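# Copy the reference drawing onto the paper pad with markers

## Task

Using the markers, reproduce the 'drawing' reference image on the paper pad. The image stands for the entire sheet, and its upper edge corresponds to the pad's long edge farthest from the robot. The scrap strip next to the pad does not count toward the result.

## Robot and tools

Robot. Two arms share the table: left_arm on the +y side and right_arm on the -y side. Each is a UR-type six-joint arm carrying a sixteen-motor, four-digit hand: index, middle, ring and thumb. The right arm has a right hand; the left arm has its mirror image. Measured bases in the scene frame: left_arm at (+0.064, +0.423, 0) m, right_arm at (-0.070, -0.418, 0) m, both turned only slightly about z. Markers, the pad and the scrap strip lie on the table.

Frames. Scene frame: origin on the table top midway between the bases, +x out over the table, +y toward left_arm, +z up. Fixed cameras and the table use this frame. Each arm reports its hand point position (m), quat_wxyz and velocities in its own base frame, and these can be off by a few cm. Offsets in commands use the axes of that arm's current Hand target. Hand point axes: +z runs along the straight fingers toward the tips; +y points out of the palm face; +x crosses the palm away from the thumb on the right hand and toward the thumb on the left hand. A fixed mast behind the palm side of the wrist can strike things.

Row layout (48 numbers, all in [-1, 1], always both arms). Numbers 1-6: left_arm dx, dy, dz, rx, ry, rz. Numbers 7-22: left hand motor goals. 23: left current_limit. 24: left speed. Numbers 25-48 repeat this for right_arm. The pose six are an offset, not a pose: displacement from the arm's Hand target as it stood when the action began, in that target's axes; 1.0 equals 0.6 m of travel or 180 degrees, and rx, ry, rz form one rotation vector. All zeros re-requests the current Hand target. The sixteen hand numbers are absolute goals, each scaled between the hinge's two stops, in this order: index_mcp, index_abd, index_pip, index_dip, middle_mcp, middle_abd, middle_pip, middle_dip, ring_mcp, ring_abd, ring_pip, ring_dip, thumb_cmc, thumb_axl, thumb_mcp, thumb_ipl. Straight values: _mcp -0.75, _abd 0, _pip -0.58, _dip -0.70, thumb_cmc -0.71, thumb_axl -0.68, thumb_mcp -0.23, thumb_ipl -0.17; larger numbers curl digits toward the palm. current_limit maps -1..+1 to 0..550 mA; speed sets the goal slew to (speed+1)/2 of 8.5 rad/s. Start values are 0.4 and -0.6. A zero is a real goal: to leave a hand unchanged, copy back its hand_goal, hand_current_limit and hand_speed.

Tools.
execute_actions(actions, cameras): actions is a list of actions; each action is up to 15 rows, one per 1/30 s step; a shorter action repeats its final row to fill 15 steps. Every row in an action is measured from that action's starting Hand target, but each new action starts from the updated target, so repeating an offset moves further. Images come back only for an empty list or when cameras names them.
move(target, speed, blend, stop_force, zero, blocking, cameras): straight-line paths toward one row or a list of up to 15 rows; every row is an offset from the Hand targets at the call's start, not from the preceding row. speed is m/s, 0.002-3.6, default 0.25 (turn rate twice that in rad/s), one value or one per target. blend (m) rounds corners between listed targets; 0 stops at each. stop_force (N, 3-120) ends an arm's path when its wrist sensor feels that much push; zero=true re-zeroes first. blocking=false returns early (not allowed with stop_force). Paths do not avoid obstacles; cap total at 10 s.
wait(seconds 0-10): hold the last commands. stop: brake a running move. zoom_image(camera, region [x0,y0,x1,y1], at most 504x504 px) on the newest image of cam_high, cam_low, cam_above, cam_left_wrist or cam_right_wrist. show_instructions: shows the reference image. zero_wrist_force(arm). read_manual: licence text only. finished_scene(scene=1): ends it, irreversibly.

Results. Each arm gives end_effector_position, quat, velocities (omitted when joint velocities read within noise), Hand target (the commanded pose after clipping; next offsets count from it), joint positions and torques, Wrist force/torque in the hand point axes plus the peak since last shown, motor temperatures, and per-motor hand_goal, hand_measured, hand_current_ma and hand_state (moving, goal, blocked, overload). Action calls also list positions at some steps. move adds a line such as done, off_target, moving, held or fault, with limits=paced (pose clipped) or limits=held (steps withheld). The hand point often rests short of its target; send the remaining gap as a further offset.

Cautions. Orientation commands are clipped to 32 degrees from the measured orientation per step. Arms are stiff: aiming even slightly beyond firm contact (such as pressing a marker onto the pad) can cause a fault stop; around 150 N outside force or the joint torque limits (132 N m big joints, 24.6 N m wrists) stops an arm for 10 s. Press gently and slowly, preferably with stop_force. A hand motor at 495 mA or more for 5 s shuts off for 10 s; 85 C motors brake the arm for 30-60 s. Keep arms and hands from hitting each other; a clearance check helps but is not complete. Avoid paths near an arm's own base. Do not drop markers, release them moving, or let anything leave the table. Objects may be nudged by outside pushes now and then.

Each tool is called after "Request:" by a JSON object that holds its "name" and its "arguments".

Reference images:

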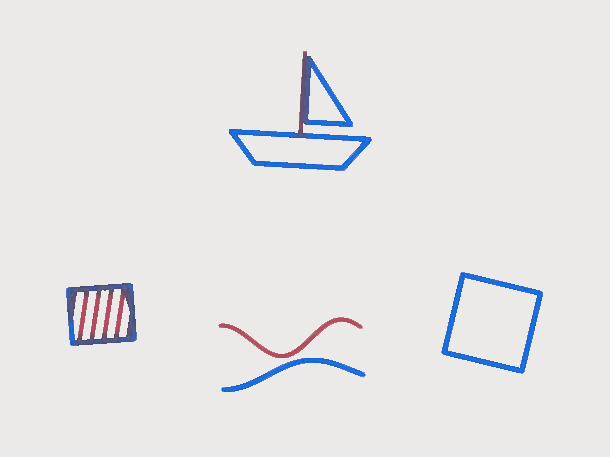

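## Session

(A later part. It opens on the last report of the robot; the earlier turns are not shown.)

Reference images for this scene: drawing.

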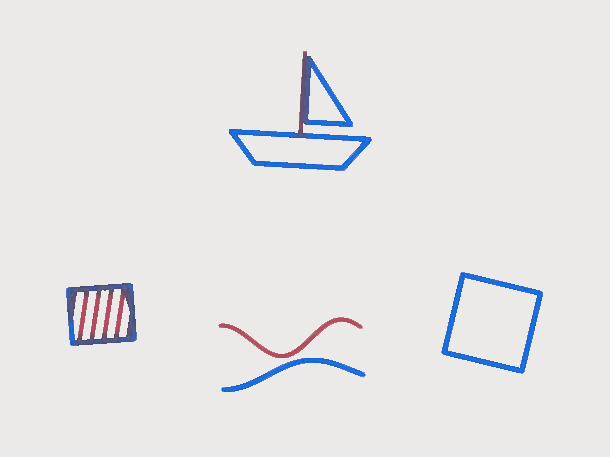

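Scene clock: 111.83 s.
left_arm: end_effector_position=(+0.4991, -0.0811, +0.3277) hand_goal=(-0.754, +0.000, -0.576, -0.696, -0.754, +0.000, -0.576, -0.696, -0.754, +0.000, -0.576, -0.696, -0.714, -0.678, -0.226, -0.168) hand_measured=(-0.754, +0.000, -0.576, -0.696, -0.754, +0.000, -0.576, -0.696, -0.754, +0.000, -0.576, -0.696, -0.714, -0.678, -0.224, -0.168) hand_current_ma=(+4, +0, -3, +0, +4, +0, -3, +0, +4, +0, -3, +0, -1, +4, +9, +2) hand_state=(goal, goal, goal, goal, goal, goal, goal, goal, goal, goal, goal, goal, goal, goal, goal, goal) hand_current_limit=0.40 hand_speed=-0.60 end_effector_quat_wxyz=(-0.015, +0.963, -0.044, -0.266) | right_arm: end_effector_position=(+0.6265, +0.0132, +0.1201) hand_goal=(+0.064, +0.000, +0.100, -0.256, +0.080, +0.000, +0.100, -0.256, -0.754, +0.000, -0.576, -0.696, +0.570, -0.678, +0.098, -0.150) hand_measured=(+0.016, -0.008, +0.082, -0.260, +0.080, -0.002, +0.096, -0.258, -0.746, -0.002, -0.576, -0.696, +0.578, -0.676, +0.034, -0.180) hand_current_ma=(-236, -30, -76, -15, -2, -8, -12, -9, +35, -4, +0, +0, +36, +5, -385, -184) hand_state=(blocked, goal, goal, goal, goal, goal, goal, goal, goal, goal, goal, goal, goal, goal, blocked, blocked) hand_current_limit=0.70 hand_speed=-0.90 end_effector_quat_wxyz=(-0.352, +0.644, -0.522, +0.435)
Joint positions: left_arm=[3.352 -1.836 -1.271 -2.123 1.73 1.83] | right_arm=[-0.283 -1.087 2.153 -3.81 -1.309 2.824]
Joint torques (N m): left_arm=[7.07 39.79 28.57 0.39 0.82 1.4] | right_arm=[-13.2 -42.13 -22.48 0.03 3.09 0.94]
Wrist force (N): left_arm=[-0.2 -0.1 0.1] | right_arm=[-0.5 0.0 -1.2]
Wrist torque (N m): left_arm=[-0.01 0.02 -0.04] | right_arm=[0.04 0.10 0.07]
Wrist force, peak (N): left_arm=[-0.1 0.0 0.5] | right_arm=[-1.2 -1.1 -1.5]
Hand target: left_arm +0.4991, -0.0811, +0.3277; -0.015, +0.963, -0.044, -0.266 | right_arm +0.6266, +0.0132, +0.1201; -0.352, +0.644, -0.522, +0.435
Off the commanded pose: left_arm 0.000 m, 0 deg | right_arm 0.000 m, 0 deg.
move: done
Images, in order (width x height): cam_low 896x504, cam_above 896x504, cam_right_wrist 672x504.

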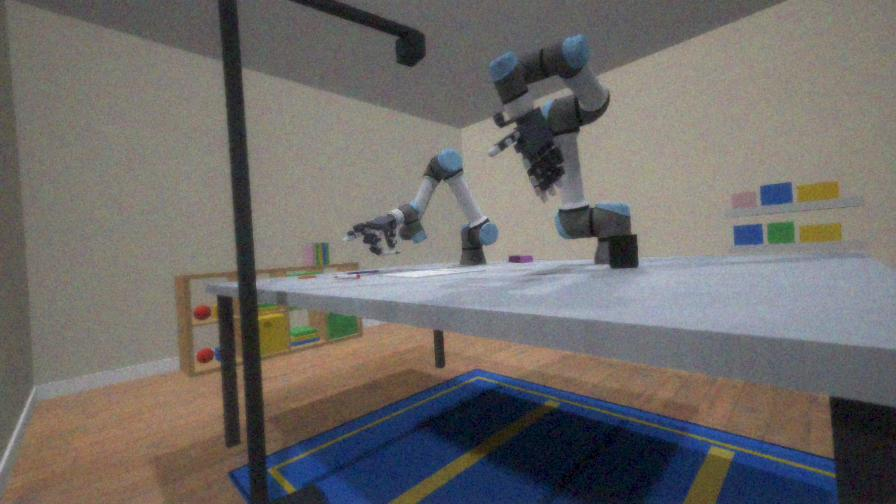

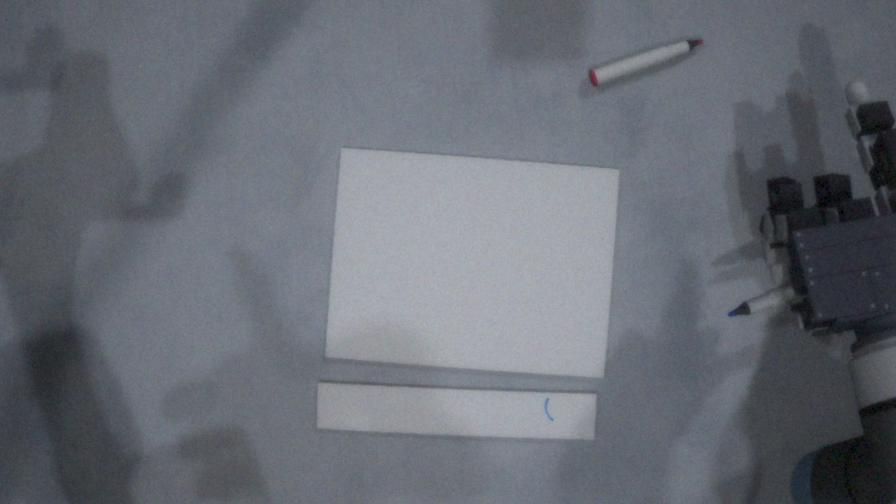

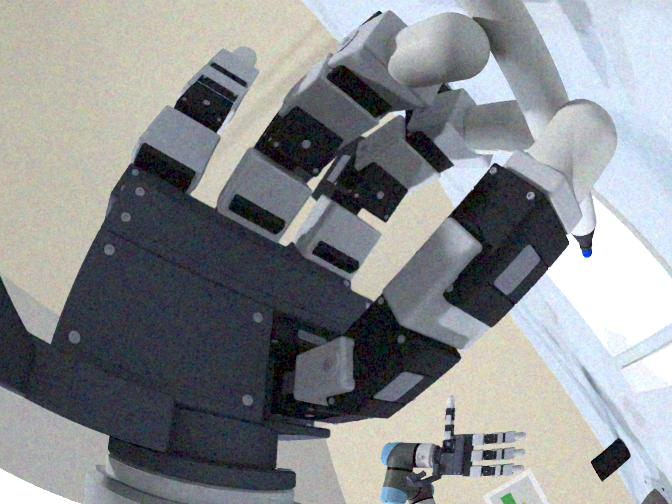

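Request:
{"name": "move", "arguments": {"target": [0,0,0,0,0,0,-0.754,0,-0.576,-0.696,-0.754,0,-0.576,-0.696,-0.754,0,-0.576,-0.696,-0.714,-0.678,-0.226,-0.168,0.4,-0.6,-0.0259,0.1217,0.0503,0,0,0,0.064,0,0.10,-0.255,0.08,0,0.10,-0.255,-0.754,0,-0.576,-0.696,0.571,-0.678,0.098,-0.15,0.7,-0.9], "speed": 0.04, "stop_force": 3, "cameras": ["cam_right_wrist","cam_above","cam_low"]}}

Request:
{"name": "zoom_image", "arguments": {"camera": "cam_low", "region": [340, 220, 440, 290]}}

Request:
{"name": "zoom_image", "arguments": {"camera": "cam_above", "region": [700, 240, 850, 360]}}

Scene clock: 117.27 s.
left_arm: end_effector_position=(+0.4991, -0.0811, +0.3277) hand_goal=(-0.754, +0.000, -0.576, -0.696, -0.754, +0.000, -0.576, -0.696, -0.754, +0.000, -0.576, -0.696, -0.714, -0.678, -0.226, -0.168) hand_measured=(-0.754, +0.000, -0.576, -0.696, -0.754, +0.000, -0.576, -0.696, -0.754, +0.000, -0.576, -0.696, -0.714, -0.678, -0.224, -0.168) hand_current_ma=(+4, +0, -3, +0, +4, +0, -3, +0, +4, +0, -3, +0, -1, +4, +9, +2) hand_state=(goal, goal, goal, goal, goal, goal, goal, goal, goal, goal, goal, goal, goal, goal, goal, goal) hand_current_limit=0.40 hand_speed=-0.60 end_effector_quat_wxyz=(-0.015, +0.963, -0.044, -0.266) | right_arm: end_effector_position=(+0.6267, +0.0132, +0.0396) hand_goal=(+0.064, +0.000, +0.100, -0.256, +0.080, +0.000, +0.100, -0.256, -0.754, +0.000, -0.576, -0.696, +0.570, -0.678, +0.098, -0.150) hand_measured=(+0.016, -0.008, +0.082, -0.260, +0.080, -0.002, +0.104, -0.254, -0.746, -0.002, -0.576, -0.696, +0.578, -0.676, +0.034, -0.180) hand_current_ma=(-236, -30, -76, -17, -2, -6, +14, +8, +36, -4, +0, +0, +36, +5, -385, -184) hand_state=(blocked, goal, goal, goal, goal, goal, goal, goal, goal, goal, goal, goal, goal, goal, blocked, blocked) hand_current_limit=0.70 hand_speed=-0.90 end_effector_quat_wxyz=(-0.352, +0.644, -0.522, +0.435)
Joint positions: left_arm=[3.352 -1.836 -1.271 -2.123 1.73 1.83] | right_arm=[-0.283 -0.878 2.148 -4.014 -1.309 2.824]
Joint torques (N m): left_arm=[6.84 39.14 28.55 0.42 0.71 1.34] | right_arm=[13.13 -21.78 -17.67 -5.33 -2.57 1.14]
Wrist force (N): left_arm=[-0.1 0.0 0.1] | right_arm=[-0.6 -0.8 -1.2]
Wrist torque (N m): left_arm=[0.01 0.00 -0.04] | right_arm=[-0.02 0.14 0.02]
Wrist force, peak (N): left_arm=[-0.5 0.2 0.3] | right_arm=[-1.0 -0.1 -1.4]
Hand target: left_arm +0.4991, -0.0811, +0.3277; -0.015, +0.963, -0.044, -0.266 | right_arm +0.6267, +0.0132, +0.0396; -0.352, +0.644, -0.522, +0.435
Off the commanded pose: left_arm 0.000 m, 0 deg | right_arm 0.000 m, 0 deg.
move: done
Images, in order (width x height): cam_low 896x504, cam_above 896x504, cam_right_wrist 672x504.

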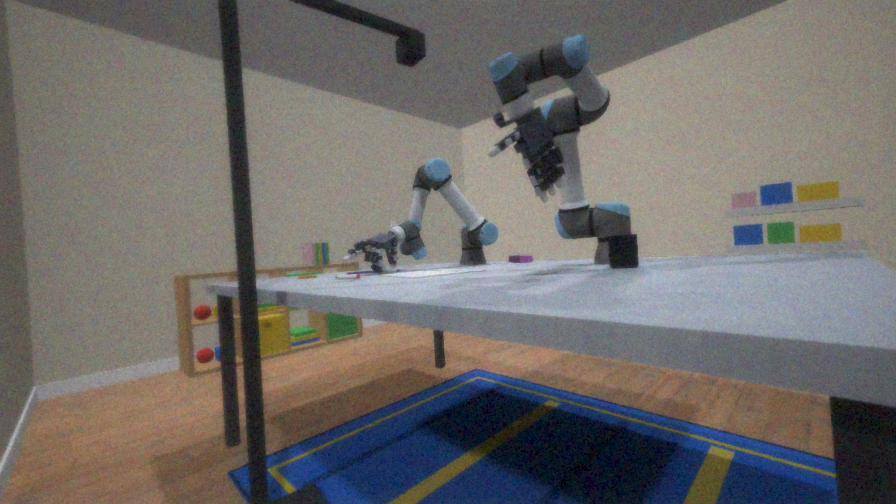

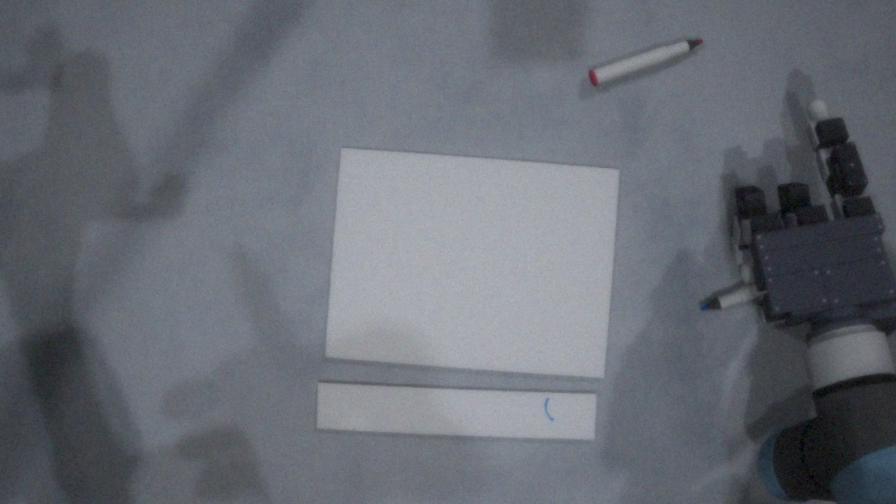

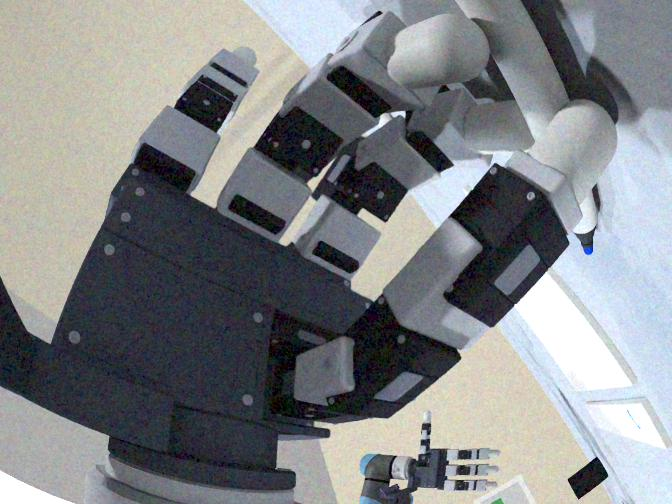

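Scaled by 5.040 from the camera's 896x504 image, which has a finer 1280x720 frame.

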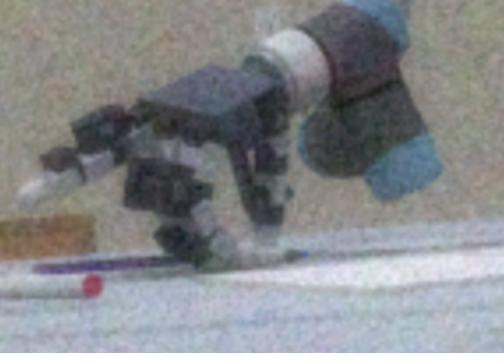

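Scaled by 3.360 from the camera's 896x504 image, which has a finer 1280x720 frame.

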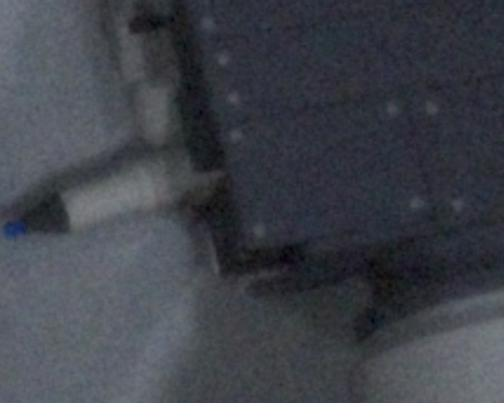

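Request:
{"name": "move", "arguments": {"target": [[0,0,0,0,0,0,-0.754,0,-0.576,-0.696,-0.754,0,-0.576,-0.696,-0.754,0,-0.576,-0.696,-0.714,-0.678,-0.226,-0.168,0.4,-0.6,0,0,0,0,0,0,-0.01,0,0.09,-0.262,0.02,0,0.09,-0.262,-0.754,0,-0.576,-0.696,0.571,-0.678,-0.112,-0.168,0.4,-0.92]], "speed": 0.04, "cameras": ["cam_right_wrist"]}}

Request:
{"name": "zoom_image", "arguments": {"camera": "cam_right_wrist", "region": [350, 0, 672, 300]}}

Scene clock: 119.27 s.
left_arm: end_effector_position=(+0.4991, -0.0811, +0.3277) hand_goal=(-0.754, +0.000, -0.576, -0.696, -0.754, +0.000, -0.576, -0.696, -0.754, +0.000, -0.576, -0.696, -0.714, -0.678, -0.226, -0.168) hand_measured=(-0.754, +0.000, -0.576, -0.696, -0.754, +0.000, -0.576, -0.696, -0.754, +0.000, -0.576, -0.696, -0.714, -0.678, -0.224, -0.168) hand_current_ma=(+4, +0, -3, +0, +4, +0, -3, +0, +4, +0, -3, +0, -1, +4, +9, +2) hand_state=(goal, goal, goal, goal, goal, goal, goal, goal, goal, goal, goal, goal, goal, goal, goal, goal) hand_current_limit=0.40 hand_speed=-0.60 end_effector_quat_wxyz=(-0.015, +0.963, -0.044, -0.266) | right_arm: end_effector_position=(+0.6267, +0.0132, +0.0396) hand_goal=(-0.010, +0.000, +0.090, -0.262, +0.020, +0.000, +0.090, -0.262, -0.754, +0.000, -0.576, -0.696, +0.570, -0.678, -0.112, -0.168) hand_measured=(-0.006, -0.004, +0.084, -0.266, +0.054, -0.002, +0.112, -0.252, -0.746, -0.002, -0.576, -0.696, +0.572, -0.676, -0.108, -0.170) hand_current_ma=(+22, -14, -22, -14, +167, -6, +93, +46, +36, -4, +0, +0, +5, +5, +23, -11) hand_state=(goal, goal, goal, goal, blocked, goal, blocked, goal, goal, goal, goal, goal, goal, goal, goal, goal) hand_current_limit=0.40 hand_speed=-0.92 end_effector_quat_wxyz=(-0.352, +0.644, -0.522, +0.435)
Joint positions: left_arm=[3.352 -1.836 -1.271 -2.123 1.73 1.83] | right_arm=[-0.283 -0.878 2.148 -4.014 -1.309 2.824]
Joint torques (N m): left_arm=[7.76 39.28 29.23 0.5 0.7 1.24] | right_arm=[12.35 -22.11 -15.05 -3.15 -2.42 0.98]
Wrist force (N): left_arm=[0.1 0.1 0.3] | right_arm=[-0.9 -2.7 -1.7]
Wrist torque (N m): left_arm=[0.01 -0.01 -0.02] | right_arm=[-0.14 0.15 0.02]
Wrist force, peak (N): left_arm=[-0.3 0.0 0.4] | right_arm=[-0.7 -3.1 -2.0]
Hand target: left_arm +0.4991, -0.0811, +0.3277; -0.015, +0.963, -0.044, -0.266 | right_arm +0.6267, +0.0132, +0.0396; -0.352, +0.644, -0.522, +0.435
Off the commanded pose: left_arm 0.000 m, 0 deg | right_arm 0.000 m, 0 deg.
move: done
Images, in order (width x height): cam_right_wrist 672x504.

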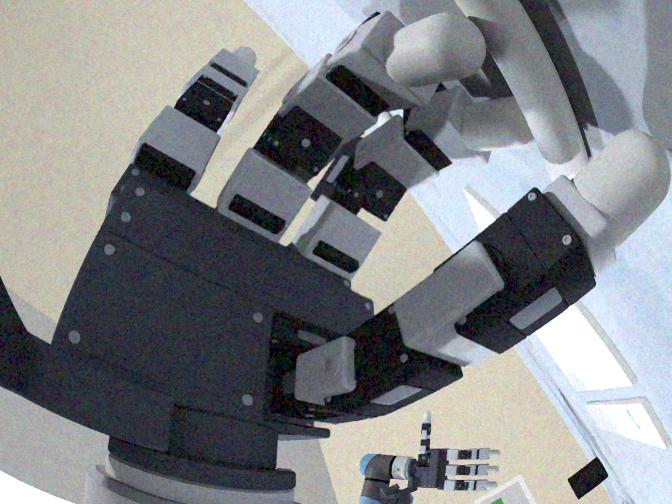

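Scaled by 1.565 from the camera's 672x504 image, which has a finer 960x720 frame.

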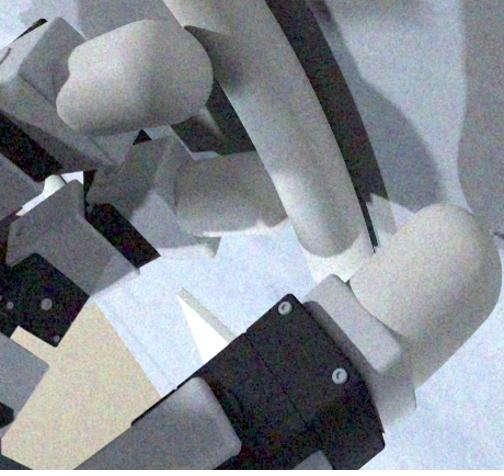

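Request:
{"name": "move", "arguments": {"target": [[0,0,0,0,0,0,-0.754,0,-0.576,-0.696,-0.754,0,-0.576,-0.696,-0.754,0,-0.576,-0.696,-0.714,-0.678,-0.226,-0.168,0.4,-0.6,0.0026,-0.0121,-0.005,0,0,0,-0.01,0,0.09,-0.262,0.02,0,0.09,-0.262,-0.754,0,-0.576,-0.696,0.571,-0.678,-0.112,-0.168,0.4,-0.92],[0,0,0,0,0,0,-0.754,0,-0.576,-0.696,-0.754,0,-0.576,-0.696,-0.754,0,-0.576,-0.696,-0.714,-0.678,-0.226,-0.168,0.4,-0.6,0.0026,-0.0121,-0.005,0,0,0,-0.342,0,0.27,-0.262,-0.342,0,0.27,-0.262,-0.754,0,-0.576,-0.696,0.571,-0.678,-0.112,-0.168,0.4,-0.85]], "speed": 0.04, "cameras": ["cam_right_wrist","cam_low","cam_above"]}}

Request:
{"name": "zoom_image", "arguments": {"camera": "cam_right_wrist", "region": [350, 0, 672, 300]}}

Request:
{"name": "zoom_image", "arguments": {"camera": "cam_above", "region": [700, 240, 850, 360]}}

Scene clock: 122.37 s.
left_arm: end_effector_position=(+0.4991, -0.0811, +0.3277) hand_goal=(-0.754, +0.000, -0.576, -0.696, -0.754, +0.000, -0.576, -0.696, -0.754, +0.000, -0.576, -0.696, -0.714, -0.678, -0.226, -0.168) hand_measured=(-0.754, +0.000, -0.576, -0.696, -0.754, +0.000, -0.576, -0.696, -0.754, +0.000, -0.576, -0.696, -0.714, -0.678, -0.224, -0.168) hand_current_ma=(+4, +0, -3, +0, +4, +0, -3, +0, +4, +0, -3, +0, -1, +4, +9, +2) hand_state=(goal, goal, goal, goal, goal, goal, goal, goal, goal, goal, goal, goal, goal, goal, goal, goal) hand_current_limit=0.40 hand_speed=-0.60 end_effector_quat_wxyz=(-0.015, +0.963, -0.044, -0.266) | right_arm: end_effector_position=(+0.6267, +0.0132, +0.0476) hand_goal=(-0.342, +0.000, +0.270, -0.262, -0.342, +0.000, +0.270, -0.262, -0.754, +0.000, -0.576, -0.696, +0.570, -0.678, -0.112, -0.168) hand_measured=(-0.332, -0.004, +0.266, -0.266, -0.332, -0.002, +0.266, -0.260, -0.746, -0.002, -0.576, -0.696, +0.572, -0.676, -0.108, -0.170) hand_current_ma=(+49, -14, -18, -14, +44, -6, -19, +8, +36, -4, +0, +0, +5, +5, +23, -11) hand_state=(goal, goal, goal, goal, goal, goal, goal, goal, goal, goal, goal, goal, goal, goal, goal, goal) hand_current_limit=0.40 hand_speed=-0.85 end_effector_quat_wxyz=(-0.352, +0.644, -0.522, +0.435)
Joint positions: left_arm=[3.352 -1.836 -1.271 -2.123 1.73 1.83] | right_arm=[-0.283 -0.899 2.15 -3.995 -1.309 2.824]
Joint torques (N m): left_arm=[5.85 39.14 28.17 0.27 0.74 1.23] | right_arm=[-10.24 -45.63 1.74 0.1 2.21 -0.29]
Wrist force (N): left_arm=[0.0 0.2 0.2] | right_arm=[-0.6 -0.2 -0.9]
Wrist torque (N m): left_arm=[0.02 0.00 -0.03] | right_arm=[-0.05 0.12 0.05]
Wrist force, peak (N): left_arm=[-0.1 0.1 0.5] | right_arm=[-0.7 -2.9 -1.9]
Hand target: left_arm +0.4991, -0.0811, +0.3277; -0.015, +0.963, -0.044, -0.266 | right_arm +0.6267, +0.0132, +0.0476; -0.352, +0.644, -0.522, +0.435
Off the commanded pose: left_arm 0.000 m, 0 deg | right_arm 0.000 m, 0 deg.
move: done
Images, in order (width x height): cam_low 896x504, cam_above 896x504, cam_right_wrist 672x504.

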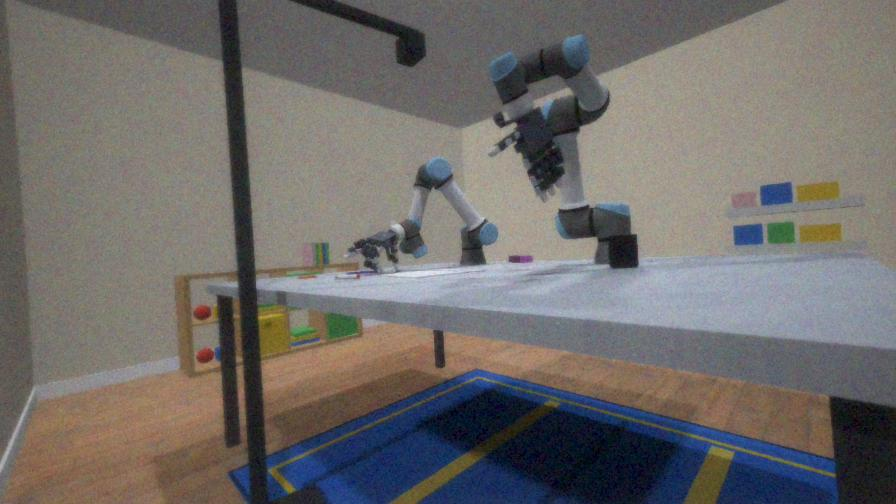

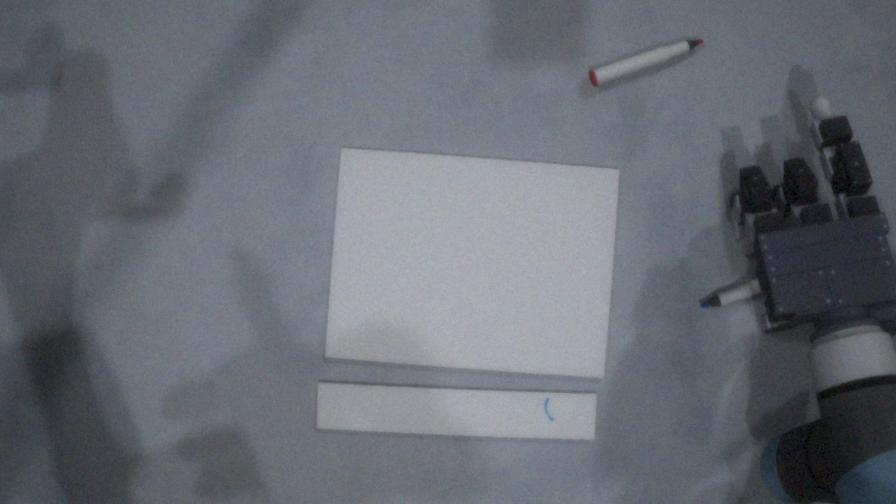

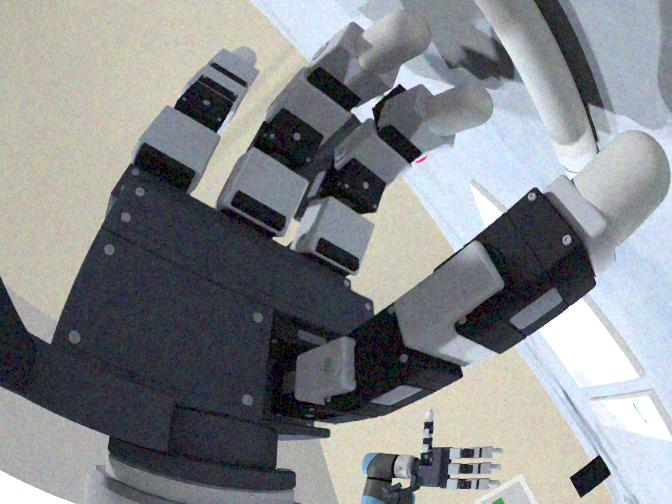

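Scaled by 1.565 from the camera's 672x504 image, which has a finer 960x720 frame.

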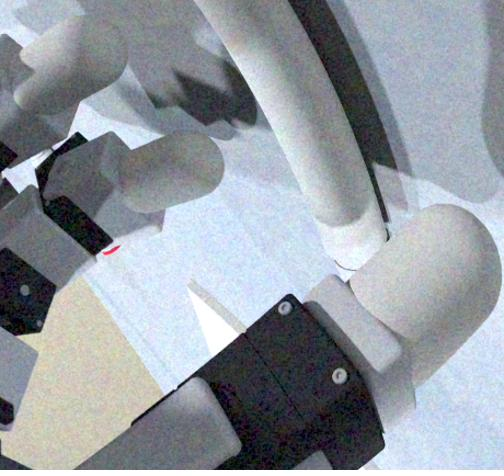

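Scaled by 3.360 from the camera's 896x504 image, which has a finer 1280x720 frame.

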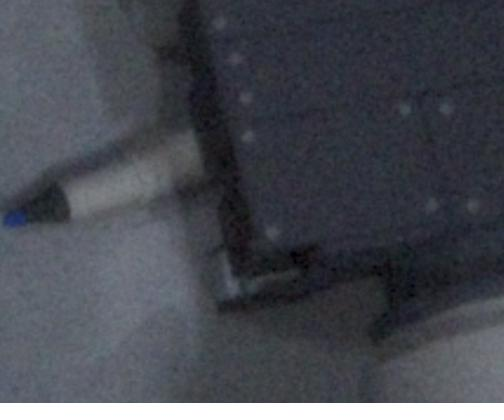

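Request:
{"name": "move", "arguments": {"target": [[0,0,0,0,0,0,-0.754,0,-0.576,-0.696,-0.754,0,-0.576,-0.696,-0.754,0,-0.576,-0.696,-0.714,-0.678,-0.226,-0.168,0.4,-0.6,0.0096,-0.0453,-0.0187,0,0,0,-0.342,0,0.27,-0.262,-0.342,0,0.27,-0.262,-0.342,0,0.27,-0.262,0.714,-0.678,-0.112,-0.168,0.4,-0.7],[0,0,0,0,0,0,-0.754,0,-0.576,-0.696,-0.754,0,-0.576,-0.696,-0.754,0,-0.576,-0.696,-0.714,-0.678,-0.226,-0.168,0.4,-0.6,-0.0268,-0.0513,-0.0112,0.0032,-0.0308,0.0542,-0.342,0,0.27,-0.262,-0.342,0,0.27,-0.262,-0.342,0,0.27,-0.262,0.714,-0.678,-0.112,-0.168,0.4,-0.7]], "speed": 0.1, "cameras": ["cam_right_wrist","cam_low","cam_above"]}}

Request:
{"name": "zoom_image", "arguments": {"camera": "cam_right_wrist", "region": [350, 0, 672, 300]}}

Request:
{"name": "zoom_image", "arguments": {"camera": "cam_above", "region": [700, 240, 850, 360]}}

Scene clock: 128.57 s.
left_arm: end_effector_position=(+0.4991, -0.0811, +0.3277) hand_goal=(-0.754, +0.000, -0.576, -0.696, -0.754, +0.000, -0.576, -0.696, -0.754, +0.000, -0.576, -0.696, -0.714, -0.678, -0.226, -0.168) hand_measured=(-0.754, +0.000, -0.576, -0.696, -0.754, +0.000, -0.576, -0.696, -0.754, +0.000, -0.576, -0.696, -0.714, -0.678, -0.224, -0.168) hand_current_ma=(+4, +0, -3, +0, +4, +0, -3, +0, +4, +0, -3, +0, -1, +4, +9, +2) hand_state=(goal, goal, goal, goal, goal, goal, goal, goal, goal, goal, goal, goal, goal, goal, goal, goal) hand_current_limit=0.40 hand_speed=-0.60 end_effector_quat_wxyz=(-0.015, +0.963, -0.044, -0.266) | right_arm: end_effector_position=(+0.6304, +0.0352, +0.0749) hand_goal=(-0.342, +0.000, +0.270, -0.262, -0.342, +0.000, +0.270, -0.262, -0.342, +0.000, +0.270, -0.262, +0.714, -0.678, -0.112, -0.168) hand_measured=(-0.332, -0.002, +0.266, -0.266, -0.332, -0.002, +0.266, -0.260, -0.338, -0.002, +0.266, -0.266, +0.710, -0.676, -0.108, -0.170) hand_current_ma=(+49, -10, -18, -13, +44, -6, -19, +8, +16, -4, -18, -12, -20, +5, +22, -11) hand_state=(goal, goal, goal, goal, goal, goal, goal, goal, goal, goal, goal, goal, goal, goal, goal, goal) hand_current_limit=0.40 hand_speed=-0.70 end_effector_quat_wxyz=(-0.416, +0.616, -0.555, +0.375)
Joint positions: left_arm=[3.352 -1.836 -1.271 -2.123 1.73 1.83] | right_arm=[-0.312 -0.962 2.142 -3.907 -1.186 2.977]
Joint torques (N m): left_arm=[5.76 39.22 28.13 0.32 0.74 1.13] | right_arm=[-13.45 -21.05 -19.93 -5.31 3.26 1.17]
Wrist force (N): left_arm=[0.0 -0.1 0.3] | right_arm=[-0.8 -0.2 -1.2]
Wrist torque (N m): left_arm=[-0.03 -0.01 -0.02] | right_arm=[0.02 0.19 0.04]
Wrist force, peak (N): left_arm=[-0.2 0.1 0.5] | right_arm=[-0.7 -0.2 -1.4]
Hand target: left_arm +0.4991, -0.0811, +0.3277; -0.015, +0.963, -0.044, -0.266 | right_arm +0.6304, +0.0353, +0.0749; -0.416, +0.616, -0.555, +0.374
Off the commanded pose: left_arm 0.000 m, 0 deg | right_arm 0.000 m, 0 deg.
move: done
Images, in order (width x height): cam_low 896x504, cam_above 896x504, cam_right_wrist 672x504.

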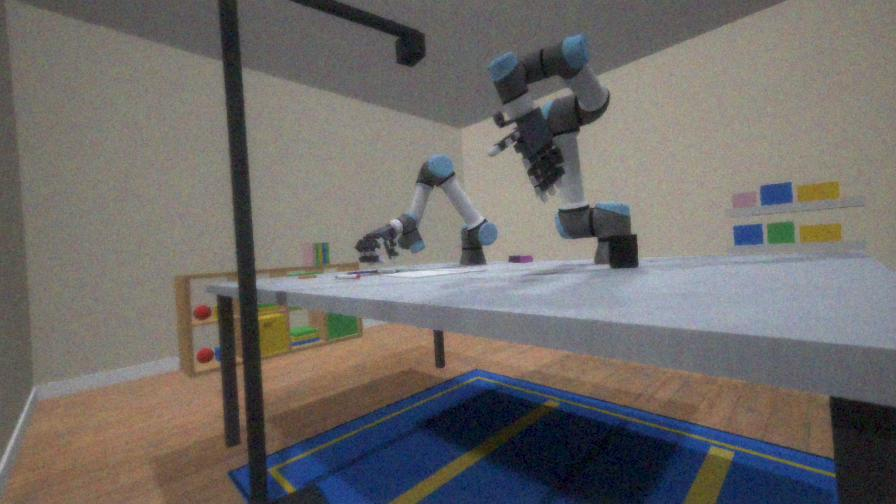

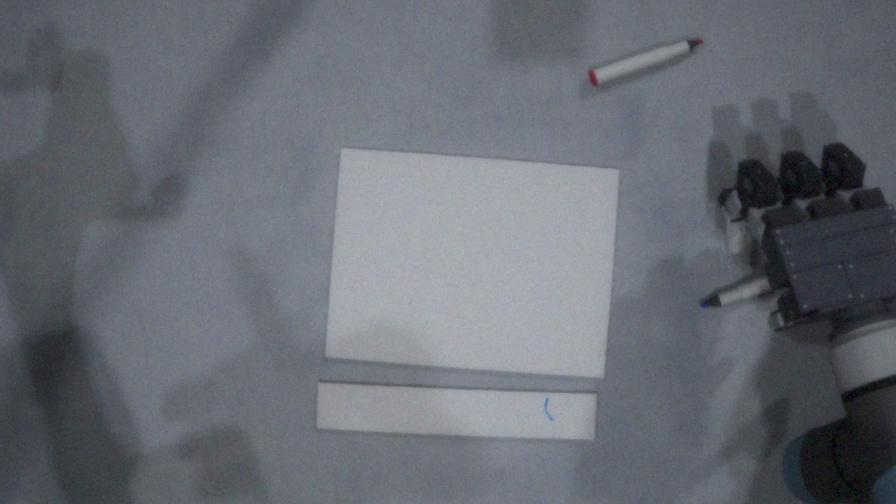

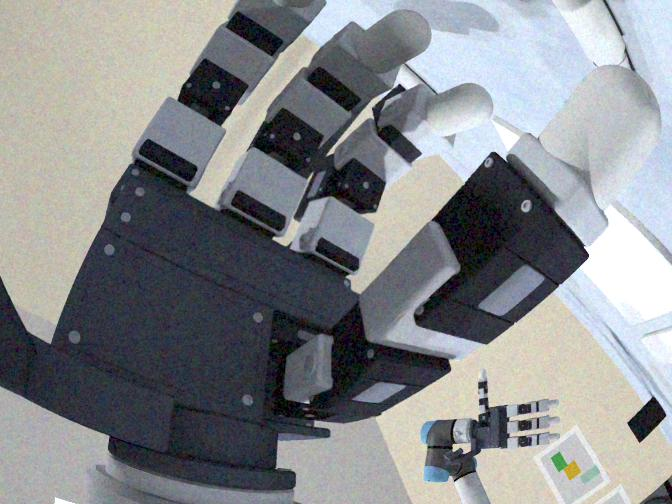

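Scaled by 1.565 from the camera's 672x504 image, which has a finer 960x720 frame.

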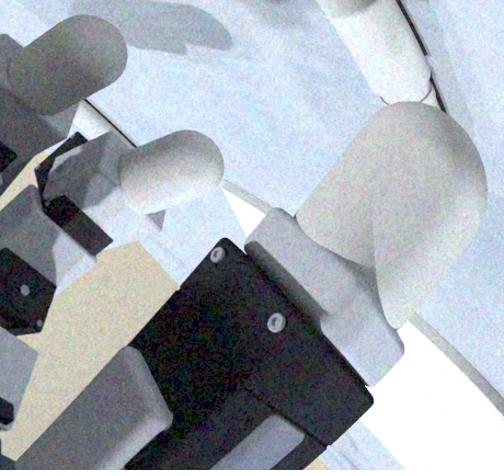

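Scaled by 3.360 from the camera's 896x504 image, which has a finer 1280x720 frame.

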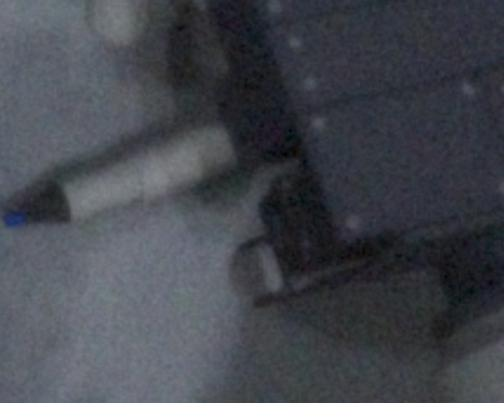

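Request:
{"name": "move", "arguments": {"target": [0,0,0,0,0,0,-0.754,0,-0.576,-0.696,-0.754,0,-0.576,-0.696,-0.754,0,-0.576,-0.696,-0.714,-0.678,-0.226,-0.168,0.4,-0.6,0,0.0309,0.0125,0,0,0,-0.342,0,0.27,-0.262,-0.342,0,0.27,-0.262,-0.342,0,0.27,-0.262,0.714,-0.678,-0.112,-0.168,0.4,-0.7], "speed": 0.05, "stop_force": 5, "cameras": ["cam_right_wrist","cam_low","cam_above"]}}

Request:
{"name": "zoom_image", "arguments": {"camera": "cam_right_wrist", "region": [350, 0, 672, 300]}}

Request:
{"name": "zoom_image", "arguments": {"camera": "cam_above", "region": [690, 120, 896, 360]}}

Scene clock: 131.67 s.
left_arm: end_effector_position=(+0.4991, -0.0811, +0.3277) hand_goal=(-0.754, +0.000, -0.576, -0.696, -0.754, +0.000, -0.576, -0.696, -0.754, +0.000, -0.576, -0.696, -0.714, -0.678, -0.226, -0.168) hand_measured=(-0.754, +0.000, -0.576, -0.696, -0.754, +0.000, -0.576, -0.696, -0.754, +0.000, -0.576, -0.696, -0.714, -0.678, -0.224, -0.168) hand_current_ma=(+4, +0, -3, +0, +4, +0, -3, +0, +4, +0, -3, +0, -1, +4, +9, +2) hand_state=(goal, goal, goal, goal, goal, goal, goal, goal, goal, goal, goal, goal, goal, goal, goal, goal) hand_current_limit=0.40 hand_speed=-0.60 end_effector_quat_wxyz=(-0.015, +0.963, -0.044, -0.266) | right_arm: end_effector_position=(+0.6305, +0.0353, +0.0549) hand_goal=(-0.342, +0.000, +0.270, -0.262, -0.342, +0.000, +0.270, -0.262, -0.342, +0.000, +0.270, -0.262, +0.714, -0.678, -0.112, -0.168) hand_measured=(-0.332, -0.002, +0.266, -0.266, -0.332, -0.002, +0.266, -0.260, -0.338, -0.002, +0.266, -0.266, +0.710, -0.676, -0.108, -0.170) hand_current_ma=(+49, -10, -18, -13, +44, -6, -19, +8, +16, -4, -18, -12, -20, +5, +22, -11) hand_state=(goal, goal, goal, goal, goal, goal, goal, goal, goal, goal, goal, goal, goal, goal, goal, goal) hand_current_limit=0.40 hand_speed=-0.70 end_effector_quat_wxyz=(-0.416, +0.616, -0.555, +0.374)
Joint positions: left_arm=[3.352 -1.836 -1.271 -2.123 1.73 1.83] | right_arm=[-0.313 -0.91 2.139 -3.955 -1.186 2.978]
Joint torques (N m): left_arm=[6.46 38.19 28.18 0.45 0.68 1.09] | right_arm=[-1.86 -21.12 -18.9 -5.24 1.55 1.2]
Wrist force (N): left_arm=[0.0 0.1 0.1] | right_arm=[-0.6 -0.1 -1.4]
Wrist torque (N m): left_arm=[0.02 -0.01 -0.03] | right_arm=[0.05 0.17 0.06]
Wrist force, peak (N): left_arm=[0.4 0.0 0.4] | right_arm=[-0.9 -0.1 -1.5]
Hand target: left_arm +0.4991, -0.0811, +0.3277; -0.015, +0.963, -0.044, -0.266 | right_arm +0.6305, +0.0353, +0.0549; -0.416, +0.616, -0.555, +0.374
Off the commanded pose: left_arm 0.000 m, 0 deg | right_arm 0.000 m, 0 deg.
move: done
Images, in order (width x height): cam_low 896x504, cam_above 896x504, cam_right_wrist 672x504.

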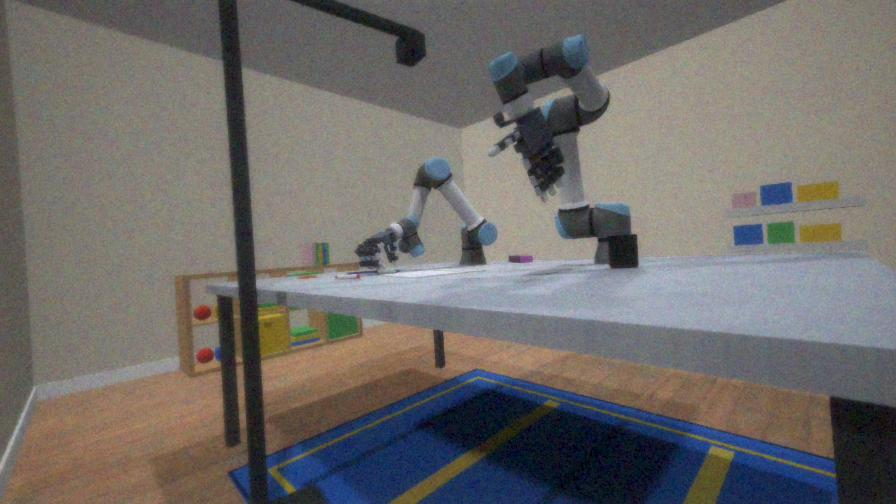

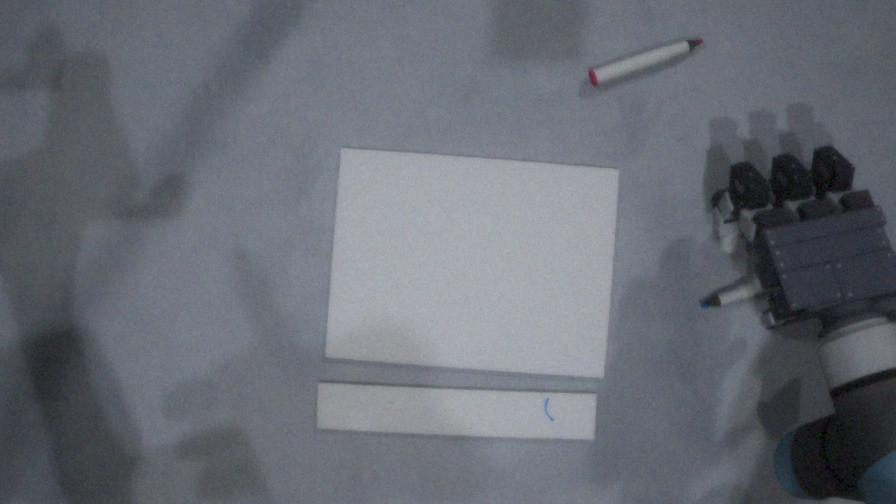

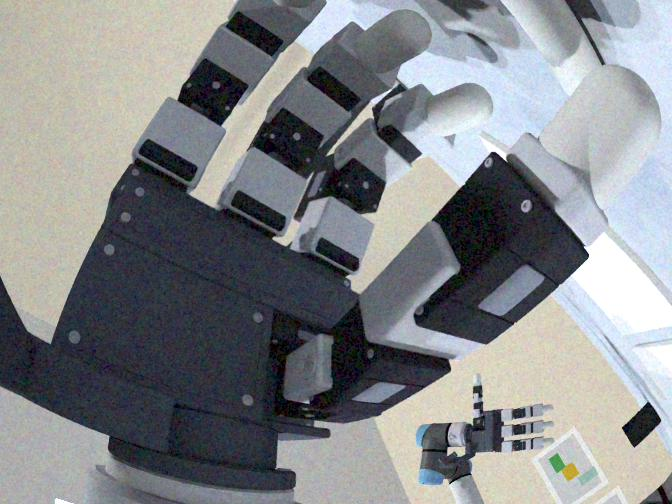

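Scaled by 1.565 from the camera's 672x504 image, which has a finer 960x720 frame.

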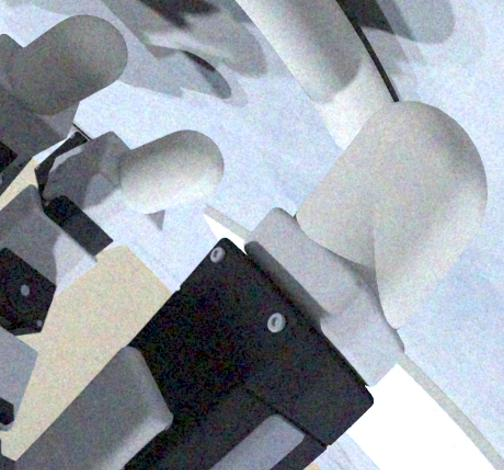

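Scaled by 2.100 from the camera's 896x504 image, which has a finer 1280x720 frame.

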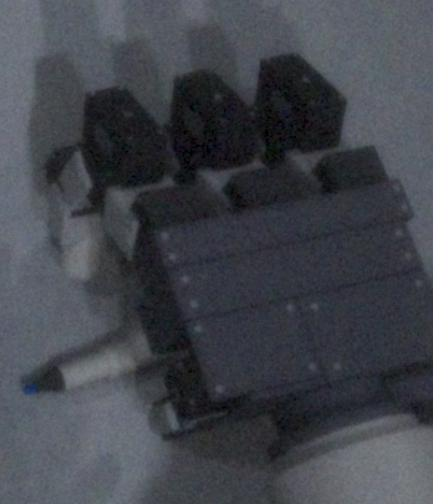

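Request:
{"name": "move", "arguments": {"target": [0,0,0,0,0,0,-0.754,0,-0.576,-0.696,-0.754,0,-0.576,-0.696,-0.754,0,-0.576,-0.696,-0.714,-0.678,-0.226,-0.168,0.4,-0.6,-0.0083,0.02,-0.0055,0,-0.0258,-0.0104,-0.342,0,0.27,-0.262,-0.342,0,0.27,-0.262,-0.342,0,0.27,-0.262,0.714,-0.678,-0.112,-0.168,0.4,-0.7], "speed": 0.05, "stop_force": 5, "cameras": ["cam_right_wrist","cam_above"]}}

Request:
{"name": "zoom_image", "arguments": {"camera": "cam_right_wrist", "region": [350, 0, 672, 300]}}

Request:
{"name": "zoom_image", "arguments": {"camera": "cam_above", "region": [690, 120, 896, 360]}}

Scene clock: 139.37 s.
left_arm: end_effector_position=(+0.4991, -0.0811, +0.3277) hand_goal=(-0.754, +0.000, -0.576, -0.696, -0.754, +0.000, -0.576, -0.696, -0.754, +0.000, -0.576, -0.696, -0.714, -0.678, -0.226, -0.168) hand_measured=(-0.754, +0.000, -0.576, -0.696, -0.754, +0.000, -0.576, -0.696, -0.754, +0.000, -0.576, -0.696, -0.714, -0.678, -0.224, -0.168) hand_current_ma=(+4, +0, -3, +0, +4, +0, -3, +0, +4, +0, -3, +0, -1, +4, +9, +2) hand_state=(goal, goal, goal, goal, goal, goal, goal, goal, goal, goal, goal, goal, goal, goal, goal, goal) hand_current_limit=0.40 hand_speed=-0.60 end_effector_quat_wxyz=(-0.015, +0.963, -0.044, -0.266) | right_arm: end_effector_position=(+0.6224, +0.0395, +0.0450) hand_goal=(-0.342, +0.000, +0.270, -0.262, -0.342, +0.000, +0.270, -0.262, -0.342, +0.000, +0.270, -0.262, +0.714, -0.678, -0.112, -0.168) hand_measured=(-0.332, -0.002, +0.266, -0.266, -0.332, -0.002, +0.266, -0.260, -0.338, -0.002, +0.266, -0.266, +0.710, -0.676, -0.108, -0.170) hand_current_ma=(+49, -10, -18, -13, +44, -6, -19, +8, +16, -4, -18, -12, -19, +5, +22, -11) hand_state=(goal, goal, goal, goal, goal, goal, goal, goal, goal, goal, goal, goal, goal, goal, goal, goal) hand_current_limit=0.40 hand_speed=-0.70 end_effector_quat_wxyz=(-0.432, +0.639, -0.527, +0.356)
Joint positions: left_arm=[3.352 -1.836 -1.271 -2.123 1.73 1.83] | right_arm=[-0.34 -0.891 2.152 -3.965 -1.081 2.925]
Joint torques (N m): left_arm=[6.04 38.53 28.34 0.46 0.49 1] | right_arm=[-13.43 -22.2 0.99 -5.31 3.12 -1.37]
Wrist force (N): left_arm=[0.0 -0.1 0.2] | right_arm=[-0.7 -0.1 -1.1]
Wrist torque (N m): left_arm=[0.00 0.00 -0.02] | right_arm=[0.02 0.17 0.16]
Wrist force, peak (N): left_arm=[-0.1 0.2 0.4] | right_arm=[-1.0 -0.2 -1.6]
Hand target: left_arm +0.4991, -0.0811, +0.3277; -0.015, +0.963, -0.044, -0.266 | right_arm +0.6224, +0.0395, +0.0450; -0.432, +0.639, -0.527, +0.356
Off the commanded pose: left_arm 0.000 m, 0 deg | right_arm 0.000 m, 0 deg.
move: done
Images, in order (width x height): cam_above 896x504, cam_right_wrist 672x504.

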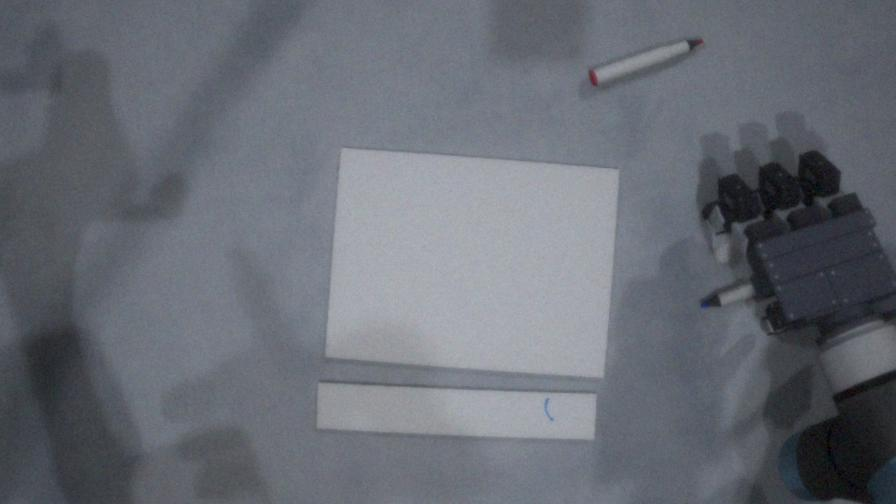

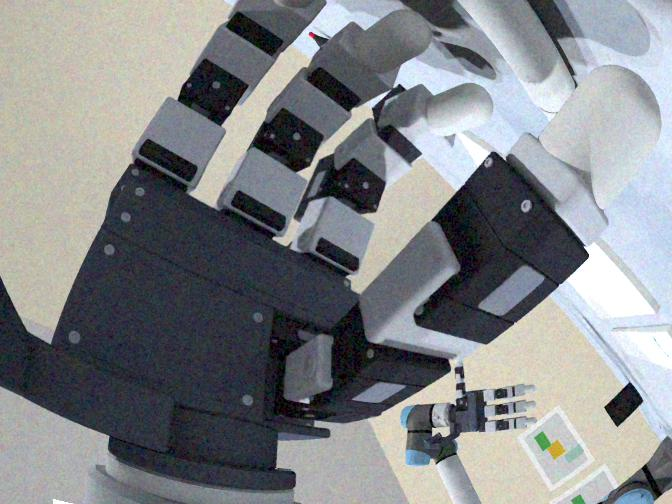

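Scaled by 1.565 from the camera's 672x504 image, which has a finer 960x720 frame.

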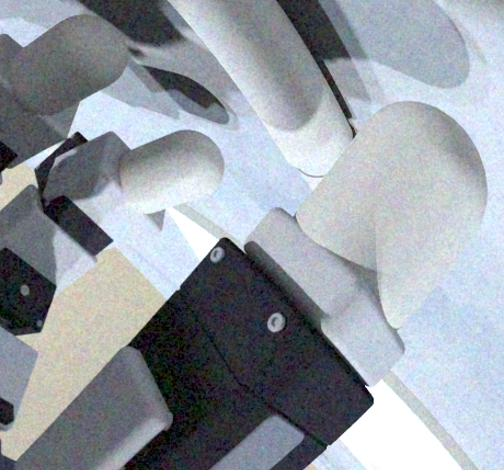

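Scaled by 2.100 from the camera's 896x504 image, which has a finer 1280x720 frame.

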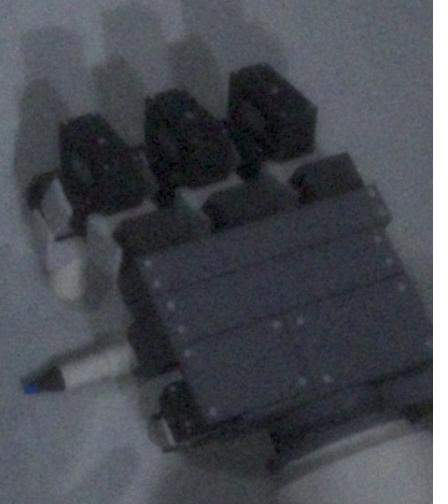

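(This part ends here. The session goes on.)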